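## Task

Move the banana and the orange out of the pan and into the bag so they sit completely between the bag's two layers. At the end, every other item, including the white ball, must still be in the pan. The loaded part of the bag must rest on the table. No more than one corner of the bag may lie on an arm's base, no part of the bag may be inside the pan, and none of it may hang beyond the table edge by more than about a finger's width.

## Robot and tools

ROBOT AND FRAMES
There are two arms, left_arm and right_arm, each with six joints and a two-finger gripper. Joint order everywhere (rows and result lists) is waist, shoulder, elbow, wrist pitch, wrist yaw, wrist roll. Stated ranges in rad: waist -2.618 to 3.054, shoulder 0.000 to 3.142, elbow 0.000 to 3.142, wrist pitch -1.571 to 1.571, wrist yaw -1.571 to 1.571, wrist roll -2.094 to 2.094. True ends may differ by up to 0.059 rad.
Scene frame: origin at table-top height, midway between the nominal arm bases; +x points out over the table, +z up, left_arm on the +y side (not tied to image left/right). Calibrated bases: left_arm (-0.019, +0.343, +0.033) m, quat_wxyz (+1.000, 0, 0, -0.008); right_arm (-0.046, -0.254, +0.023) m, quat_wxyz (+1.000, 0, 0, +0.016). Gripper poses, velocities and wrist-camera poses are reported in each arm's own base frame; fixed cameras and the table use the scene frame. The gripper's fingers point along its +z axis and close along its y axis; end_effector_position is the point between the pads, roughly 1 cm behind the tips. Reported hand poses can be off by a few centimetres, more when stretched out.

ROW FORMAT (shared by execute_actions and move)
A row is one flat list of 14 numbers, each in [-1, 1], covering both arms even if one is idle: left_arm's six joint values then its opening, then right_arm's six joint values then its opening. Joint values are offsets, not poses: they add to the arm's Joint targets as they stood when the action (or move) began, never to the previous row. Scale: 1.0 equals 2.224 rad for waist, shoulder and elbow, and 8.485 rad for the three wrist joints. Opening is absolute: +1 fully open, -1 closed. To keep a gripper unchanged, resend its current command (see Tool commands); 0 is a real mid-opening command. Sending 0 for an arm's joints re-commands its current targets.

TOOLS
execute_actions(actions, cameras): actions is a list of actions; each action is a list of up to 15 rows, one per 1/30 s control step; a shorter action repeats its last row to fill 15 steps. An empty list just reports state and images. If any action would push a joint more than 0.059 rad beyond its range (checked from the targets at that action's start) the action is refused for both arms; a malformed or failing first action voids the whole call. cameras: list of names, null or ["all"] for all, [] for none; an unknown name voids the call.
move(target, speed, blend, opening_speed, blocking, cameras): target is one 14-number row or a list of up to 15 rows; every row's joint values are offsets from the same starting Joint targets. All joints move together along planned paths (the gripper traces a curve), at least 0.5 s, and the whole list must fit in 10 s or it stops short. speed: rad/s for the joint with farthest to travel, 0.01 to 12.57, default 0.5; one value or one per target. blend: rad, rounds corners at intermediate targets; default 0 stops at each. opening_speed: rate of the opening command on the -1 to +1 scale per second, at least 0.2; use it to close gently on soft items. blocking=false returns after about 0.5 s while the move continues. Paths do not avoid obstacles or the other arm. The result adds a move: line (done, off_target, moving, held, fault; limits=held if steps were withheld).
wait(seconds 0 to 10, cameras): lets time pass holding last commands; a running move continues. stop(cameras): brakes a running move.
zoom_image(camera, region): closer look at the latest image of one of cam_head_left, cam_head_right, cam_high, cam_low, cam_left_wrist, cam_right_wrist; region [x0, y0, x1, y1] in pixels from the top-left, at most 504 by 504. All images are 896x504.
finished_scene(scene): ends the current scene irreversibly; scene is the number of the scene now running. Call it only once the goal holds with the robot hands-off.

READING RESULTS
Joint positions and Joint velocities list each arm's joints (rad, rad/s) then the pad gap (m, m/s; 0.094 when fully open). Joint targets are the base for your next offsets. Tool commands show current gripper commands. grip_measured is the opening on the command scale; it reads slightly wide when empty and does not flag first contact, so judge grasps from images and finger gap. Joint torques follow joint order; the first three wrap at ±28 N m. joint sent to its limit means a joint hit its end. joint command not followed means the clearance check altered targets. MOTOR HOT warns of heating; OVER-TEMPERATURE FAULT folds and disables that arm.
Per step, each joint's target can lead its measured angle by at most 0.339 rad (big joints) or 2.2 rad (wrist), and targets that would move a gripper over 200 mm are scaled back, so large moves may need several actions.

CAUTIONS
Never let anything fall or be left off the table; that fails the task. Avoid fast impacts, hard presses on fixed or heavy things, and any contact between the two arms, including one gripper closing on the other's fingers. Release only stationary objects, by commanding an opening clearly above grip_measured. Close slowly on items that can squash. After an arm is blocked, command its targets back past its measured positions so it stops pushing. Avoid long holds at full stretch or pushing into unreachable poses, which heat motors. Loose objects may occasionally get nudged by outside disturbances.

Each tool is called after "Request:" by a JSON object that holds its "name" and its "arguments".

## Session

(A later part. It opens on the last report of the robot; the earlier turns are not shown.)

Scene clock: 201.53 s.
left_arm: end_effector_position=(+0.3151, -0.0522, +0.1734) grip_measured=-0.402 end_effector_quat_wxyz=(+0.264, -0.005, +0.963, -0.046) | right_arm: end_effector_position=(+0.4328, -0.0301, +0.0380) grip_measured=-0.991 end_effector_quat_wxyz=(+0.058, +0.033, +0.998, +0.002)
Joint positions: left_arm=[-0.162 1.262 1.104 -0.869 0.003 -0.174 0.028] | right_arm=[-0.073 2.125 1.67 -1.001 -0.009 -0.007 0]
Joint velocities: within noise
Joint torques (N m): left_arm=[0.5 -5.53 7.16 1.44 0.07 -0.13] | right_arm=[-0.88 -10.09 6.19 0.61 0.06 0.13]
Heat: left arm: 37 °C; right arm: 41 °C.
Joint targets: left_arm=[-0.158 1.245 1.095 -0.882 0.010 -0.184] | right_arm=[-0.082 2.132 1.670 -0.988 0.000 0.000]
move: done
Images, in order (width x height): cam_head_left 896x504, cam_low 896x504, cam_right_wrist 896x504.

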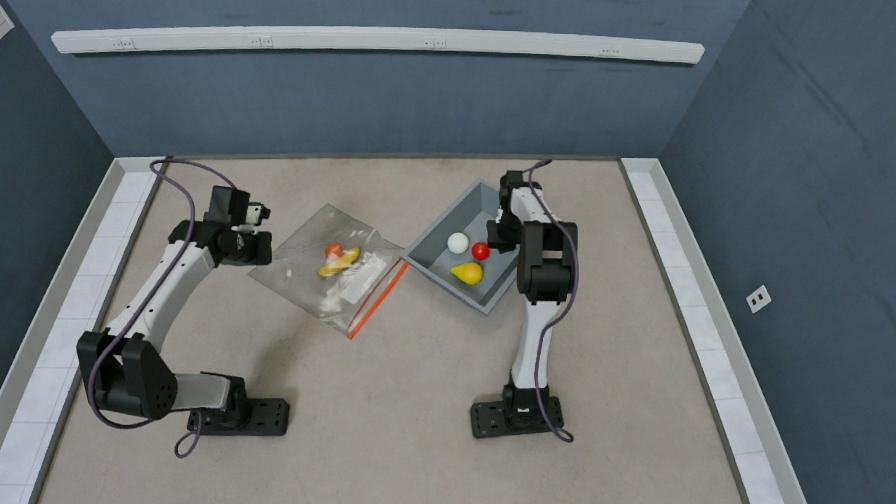

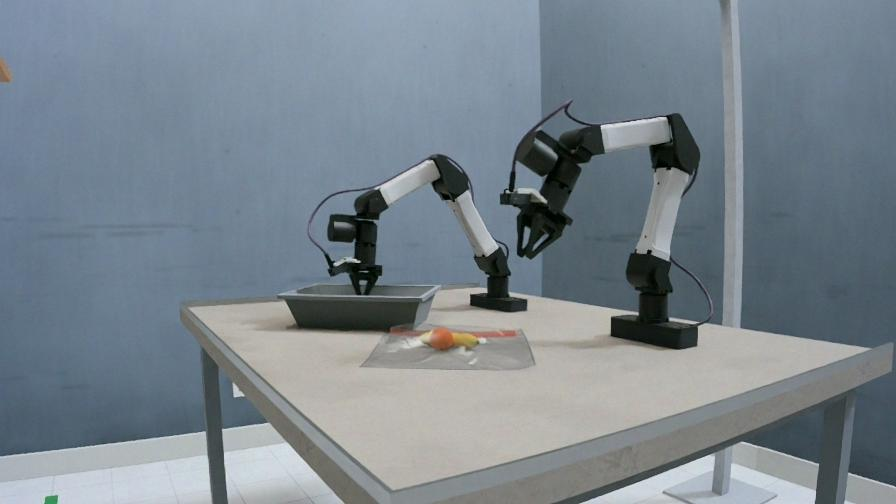

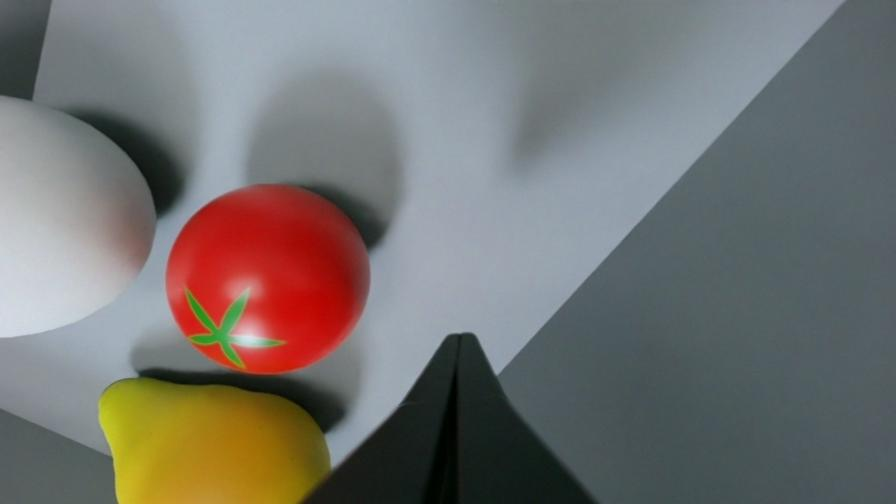

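Request:
{"name": "move", "arguments": {"target": [0,0,0,0,0,0,-0.4,-0.0706,-0.0609,-0.0926,0.0083,0,0,-1], "speed": 0.1, "cameras": ["cam_head_left","cam_high","cam_low","cam_right_wrist"]}}

Request:
{"name": "zoom_image", "arguments": {"camera": "cam_head_left", "region": [250, 150, 600, 350]}}

Scene clock: 204.13 s.
left_arm: end_effector_position=(+0.3151, -0.0522, +0.1734) grip_measured=-0.402 end_effector_quat_wxyz=(+0.264, -0.005, +0.963, -0.046) | right_arm: end_effector_position=(+0.3864, -0.0889, +0.0183) grip_measured=-0.991 end_effector_quat_wxyz=(+0.036, +0.112, +0.993, +0.000)
Joint positions: left_arm=[-0.162 1.262 1.104 -0.869 0.003 -0.174 0.028] | right_arm=[-0.23 2.044 1.469 -0.924 -0.009 -0.006 0]
Joint velocities: within noise
Joint torques (N m): left_arm=[0.49 -5.52 7.19 1.43 0.06 -0.12] | right_arm=[-1.02 -14.02 5.42 0.51 0.06 0.11]
Heat: left arm: 37 °C; right arm: 42 °C.
Joint targets: left_arm=[-0.158 1.245 1.095 -0.882 0.010 -0.184] | right_arm=[-0.239 1.997 1.464 -0.917 0.000 0.000]
move: off_target (right_arm); right_arm: the shoulder is farthest, 0.048 rad from its target
Images, in order (width x height): cam_head_left 896x504, cam_high 896x504, cam_low 896x504, cam_right_wrist 896x504.

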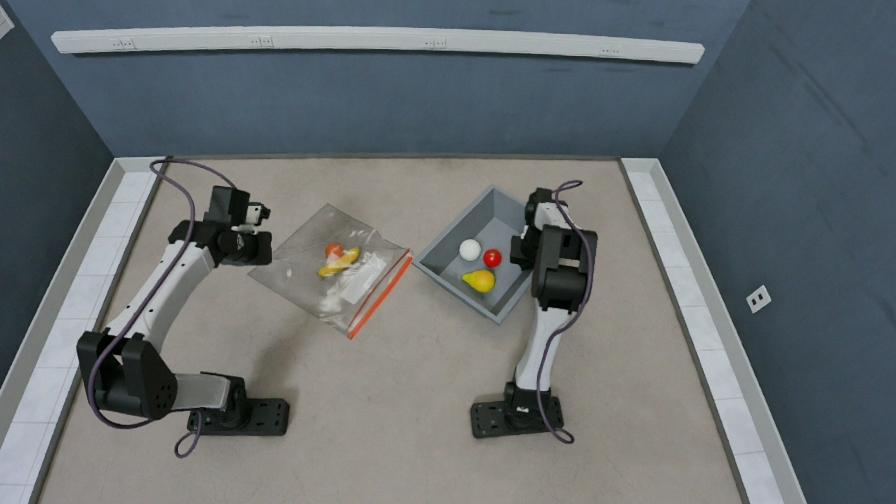

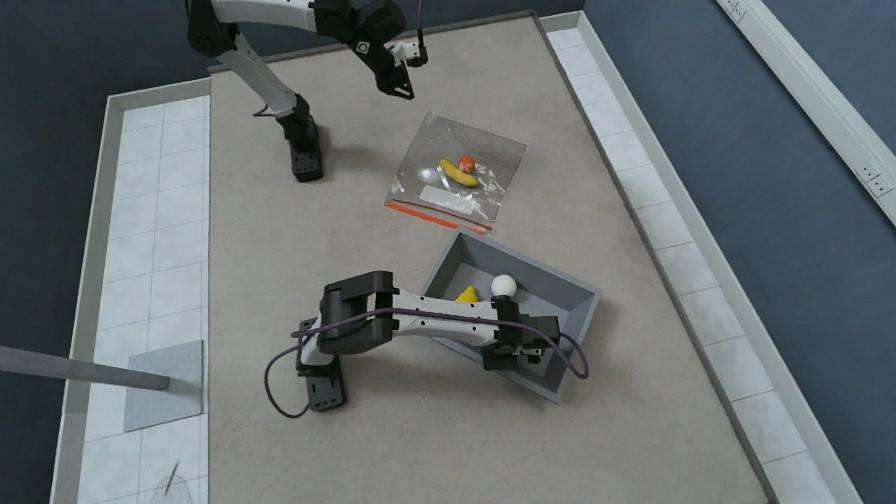

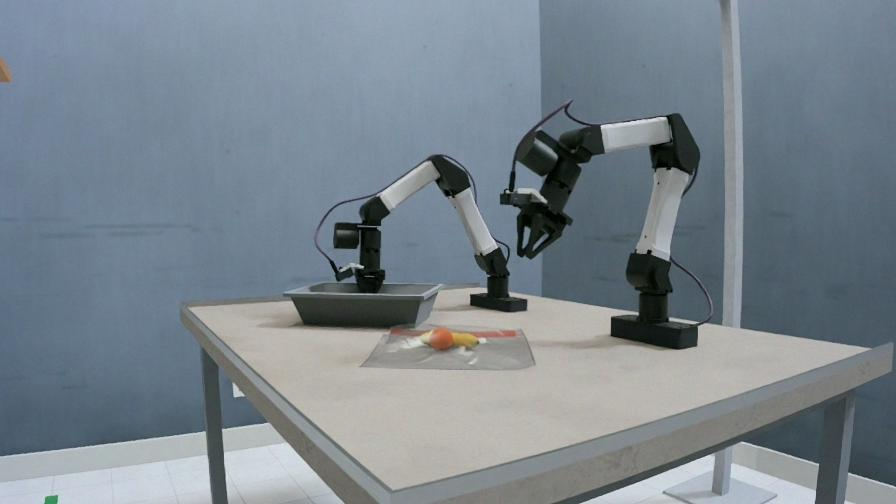

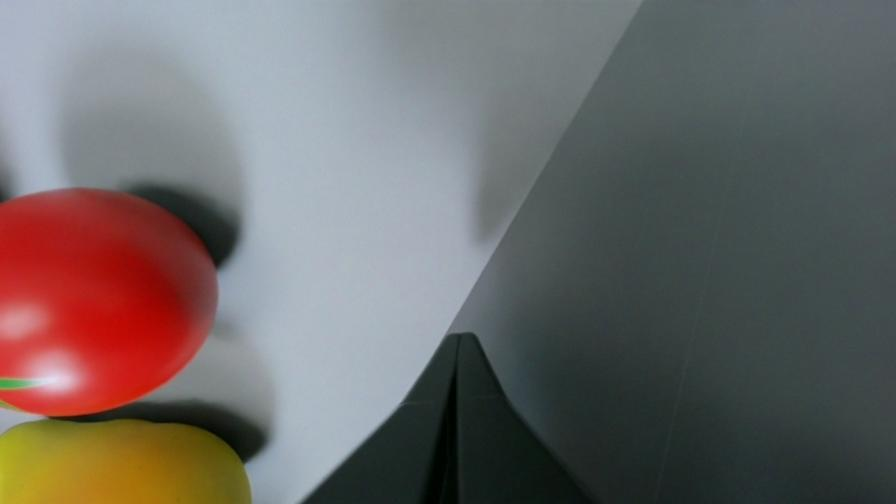

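Scaled by 1.440 from the camera's 896x504 image, which has a finer 1280x720 frame.

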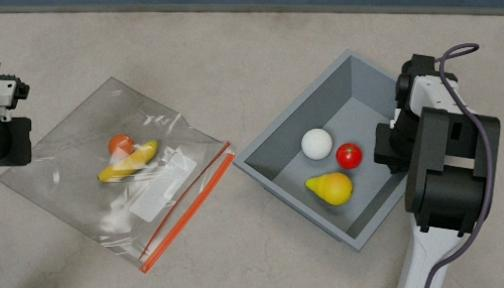

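Request:
{"name": "move", "arguments": {"target": [0,0,0,0,0,0,-0.4,-0.0319,-0.036,-0.0283,-0.001,0,0,-1], "speed": 0.08, "cameras": ["cam_head_left","cam_high","cam_right_wrist"]}}

Request:
{"name": "zoom_image", "arguments": {"camera": "cam_head_left", "region": [250, 150, 600, 350]}}

Scene clock: 205.73 s.
left_arm: end_effector_position=(+0.3151, -0.0522, +0.1734) grip_measured=-0.402 end_effector_quat_wxyz=(+0.264, -0.005, +0.963, -0.046) | right_arm: end_effector_position=(+0.3674, -0.1122, +0.0332) grip_measured=-0.991 end_effector_quat_wxyz=(+0.048, +0.146, +0.988, -0.003)
Joint positions: left_arm=[-0.162 1.262 1.104 -0.869 0.003 -0.174 0.028] | right_arm=[-0.3 1.96 1.407 -0.921 -0.009 -0.006 0]
Joint velocities: within noise
Joint torques (N m): left_arm=[0.54 -5.55 7.17 1.42 0.07 -0.13] | right_arm=[-0.94 -13.11 5.44 0.43 0.06 0.11]
Heat: left arm: 36 °C; right arm: 43 °C.
Joint targets: left_arm=[-0.158 1.245 1.095 -0.882 0.010 -0.184] | right_arm=[-0.310 1.917 1.401 -0.926 0.000 0.000]
move: off_target (right_arm); right_arm: the shoulder is farthest, 0.043 rad from its target
Images, in order (width x height): cam_head_left 896x504, cam_high 896x504, cam_right_wrist 896x504.

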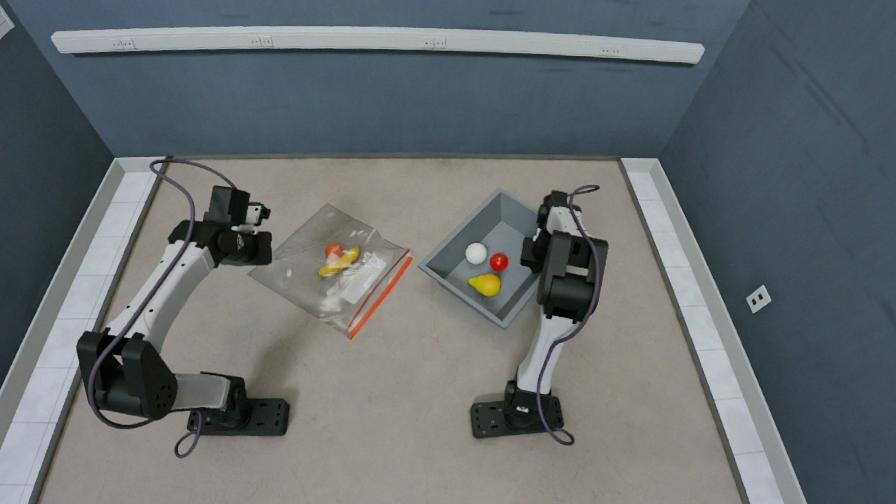

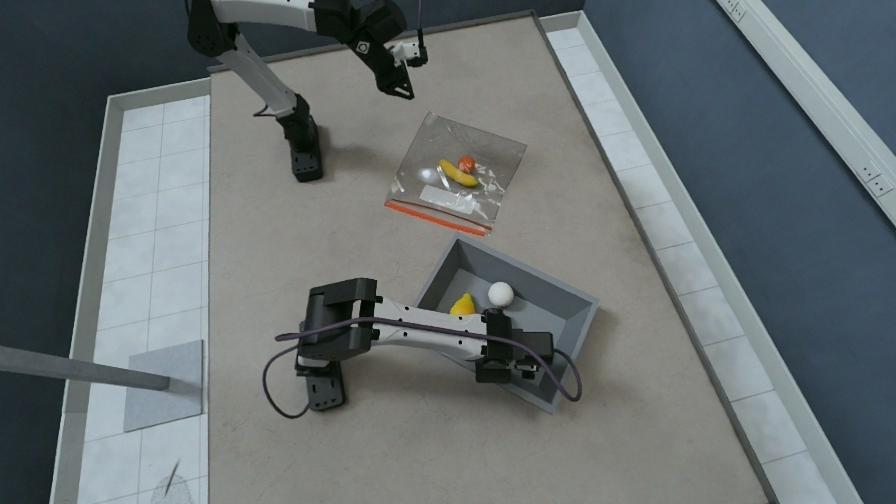

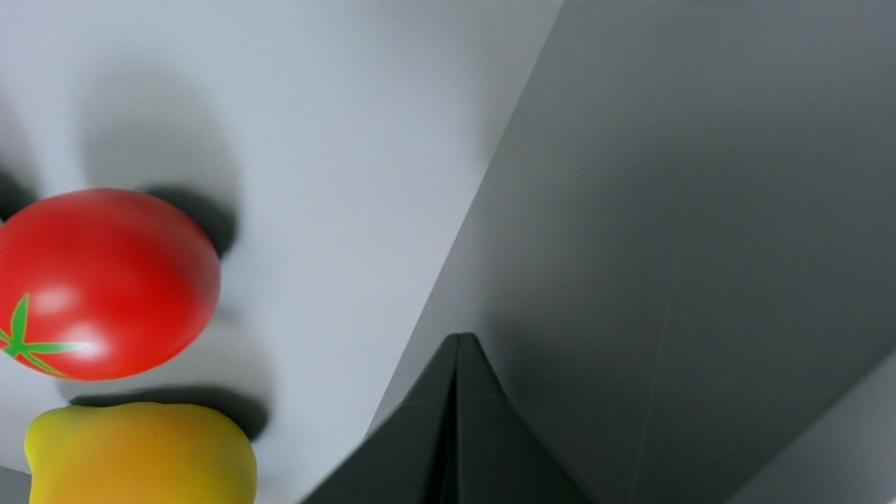

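Scaled by 1.440 from the camera's 896x504 image, which has a finer 1280x720 frame.

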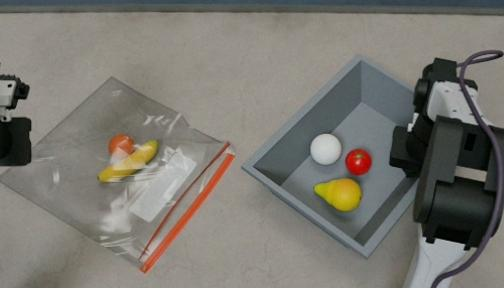

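Request:
{"name": "move", "arguments": {"target": [[0,0,0,0,0,0,-0.4,0.0135,-0.004,0.007,0,0,0,-1],[0,0,0,0,0,0,-0.4,0.0135,-0.15,0.12,-0.04,0,0,-1],[0,0,0,0,0,0,-0.4,-0.15,-0.25,-0.05,0.05,0,0,-1]], "speed": [0.15,0.4,0.5]}}

Request:
{"name": "zoom_image", "arguments": {"camera": "cam_head_left", "region": [250, 150, 600, 350]}}

Scene clock: 209.50 s.
left_arm: end_effector_position=(+0.3151, -0.0522, +0.1734) grip_measured=-0.402 end_effector_quat_wxyz=(+0.264, -0.005, +0.963, -0.046) | right_arm: end_effector_position=(+0.3412, -0.2522, +0.2651) grip_measured=-0.991 end_effector_quat_wxyz=(+0.435, +0.276, +0.845, -0.142)
Joint positions: left_arm=[-0.162 1.262 1.104 -0.869 0.003 -0.174 0.028] | right_arm=[-0.639 1.391 1.294 -0.523 -0.007 -0.005 0]
Joint velocities: within noise
Joint torques (N m): left_arm=[0.5 -5.57 7.17 1.44 0.06 -0.14] | right_arm=[-0.42 -8.32 7.02 1.9 0.04 0.1]
Heat: left arm: 36 °C; right arm: 43 °C.
Joint targets: left_arm=[-0.158 1.245 1.095 -0.882 0.010 -0.184] | right_arm=[-0.644 1.361 1.290 -0.502 0.000 0.000]
move: done

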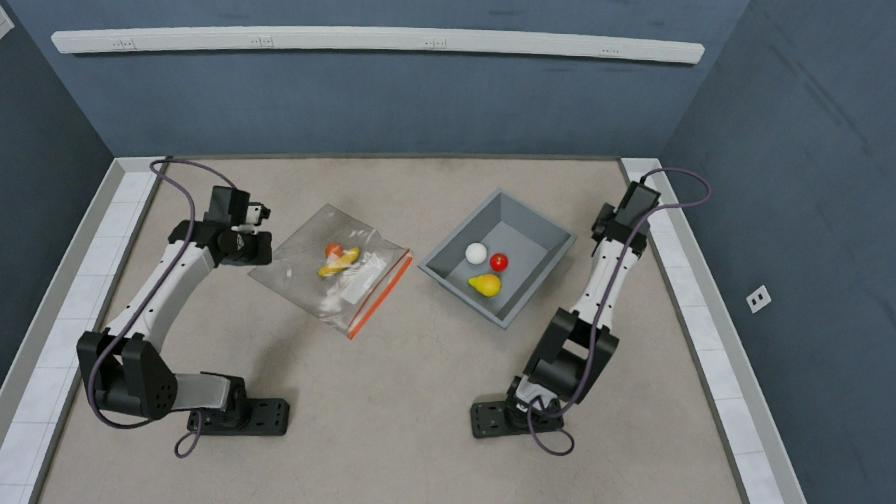

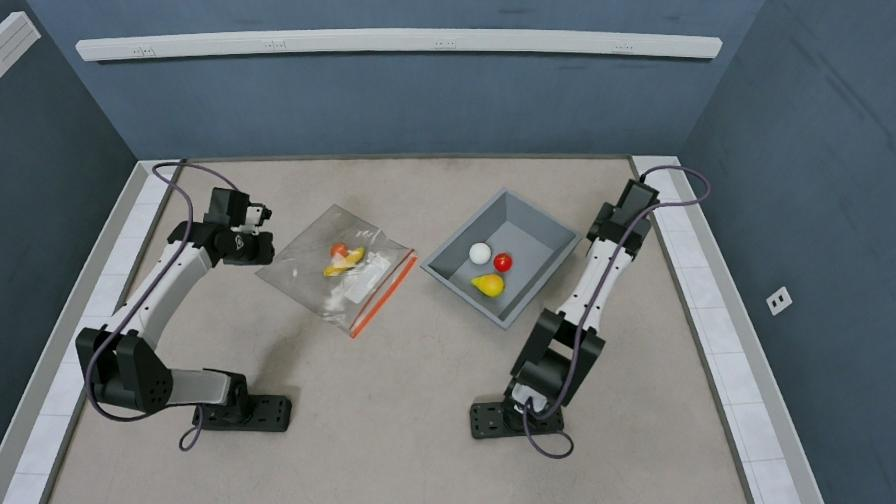

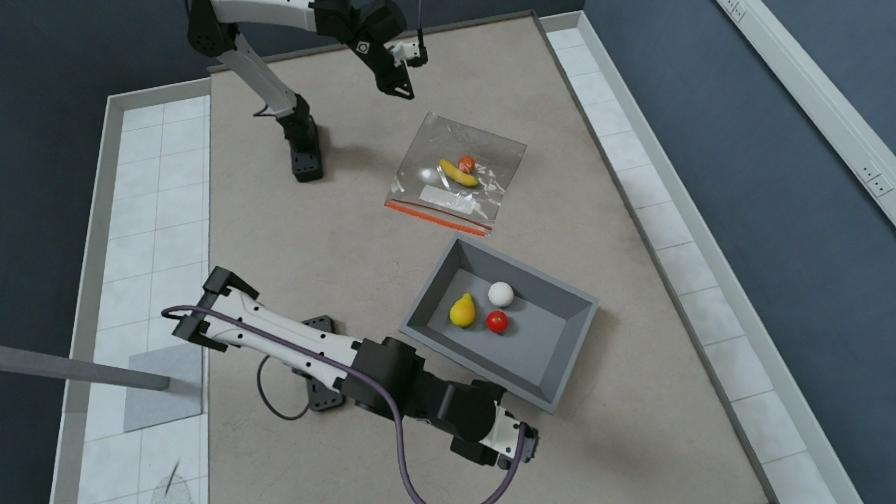

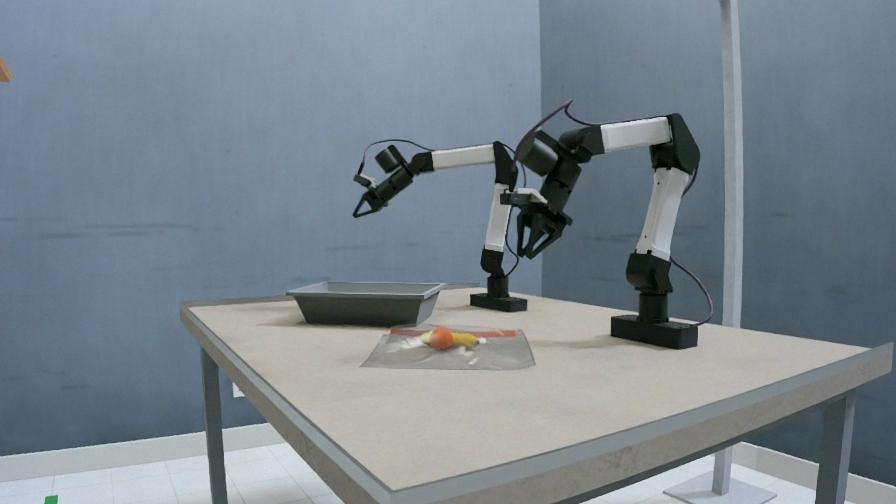

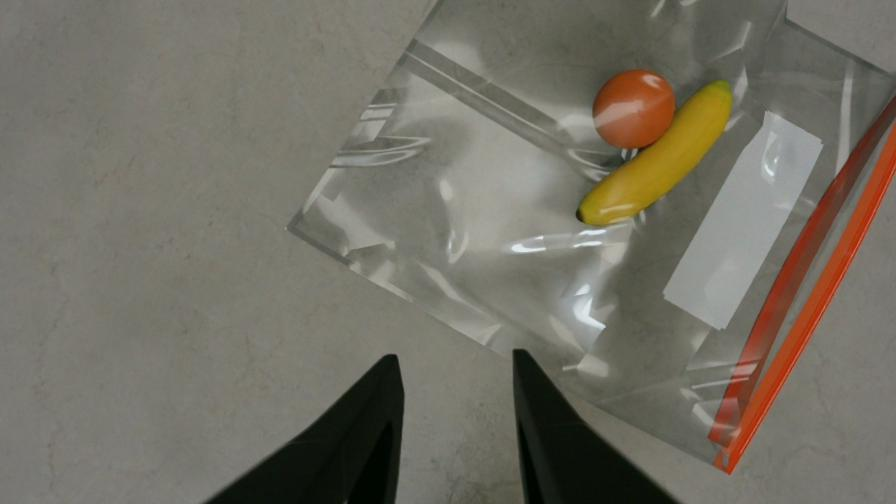

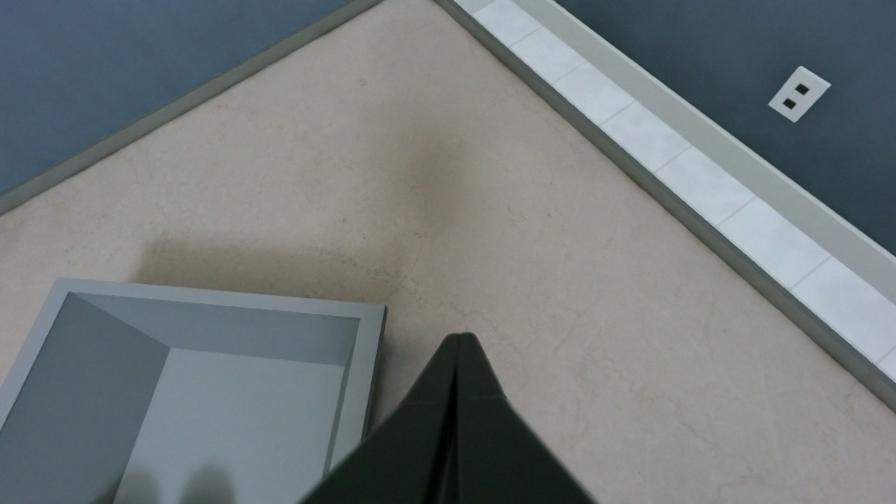

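Scaled by 1.440 from the camera's 896x504 image, which has a finer 1280x720 frame.

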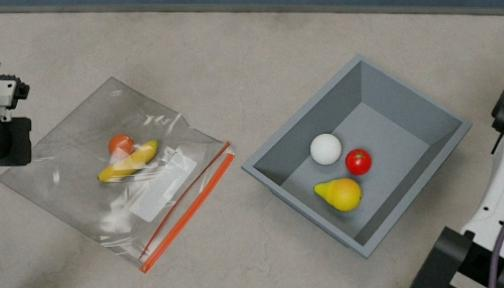

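All clear.

Request:
{"name": "finished_scene", "arguments": {"scene": 2}}

The scene is finished: the task was done.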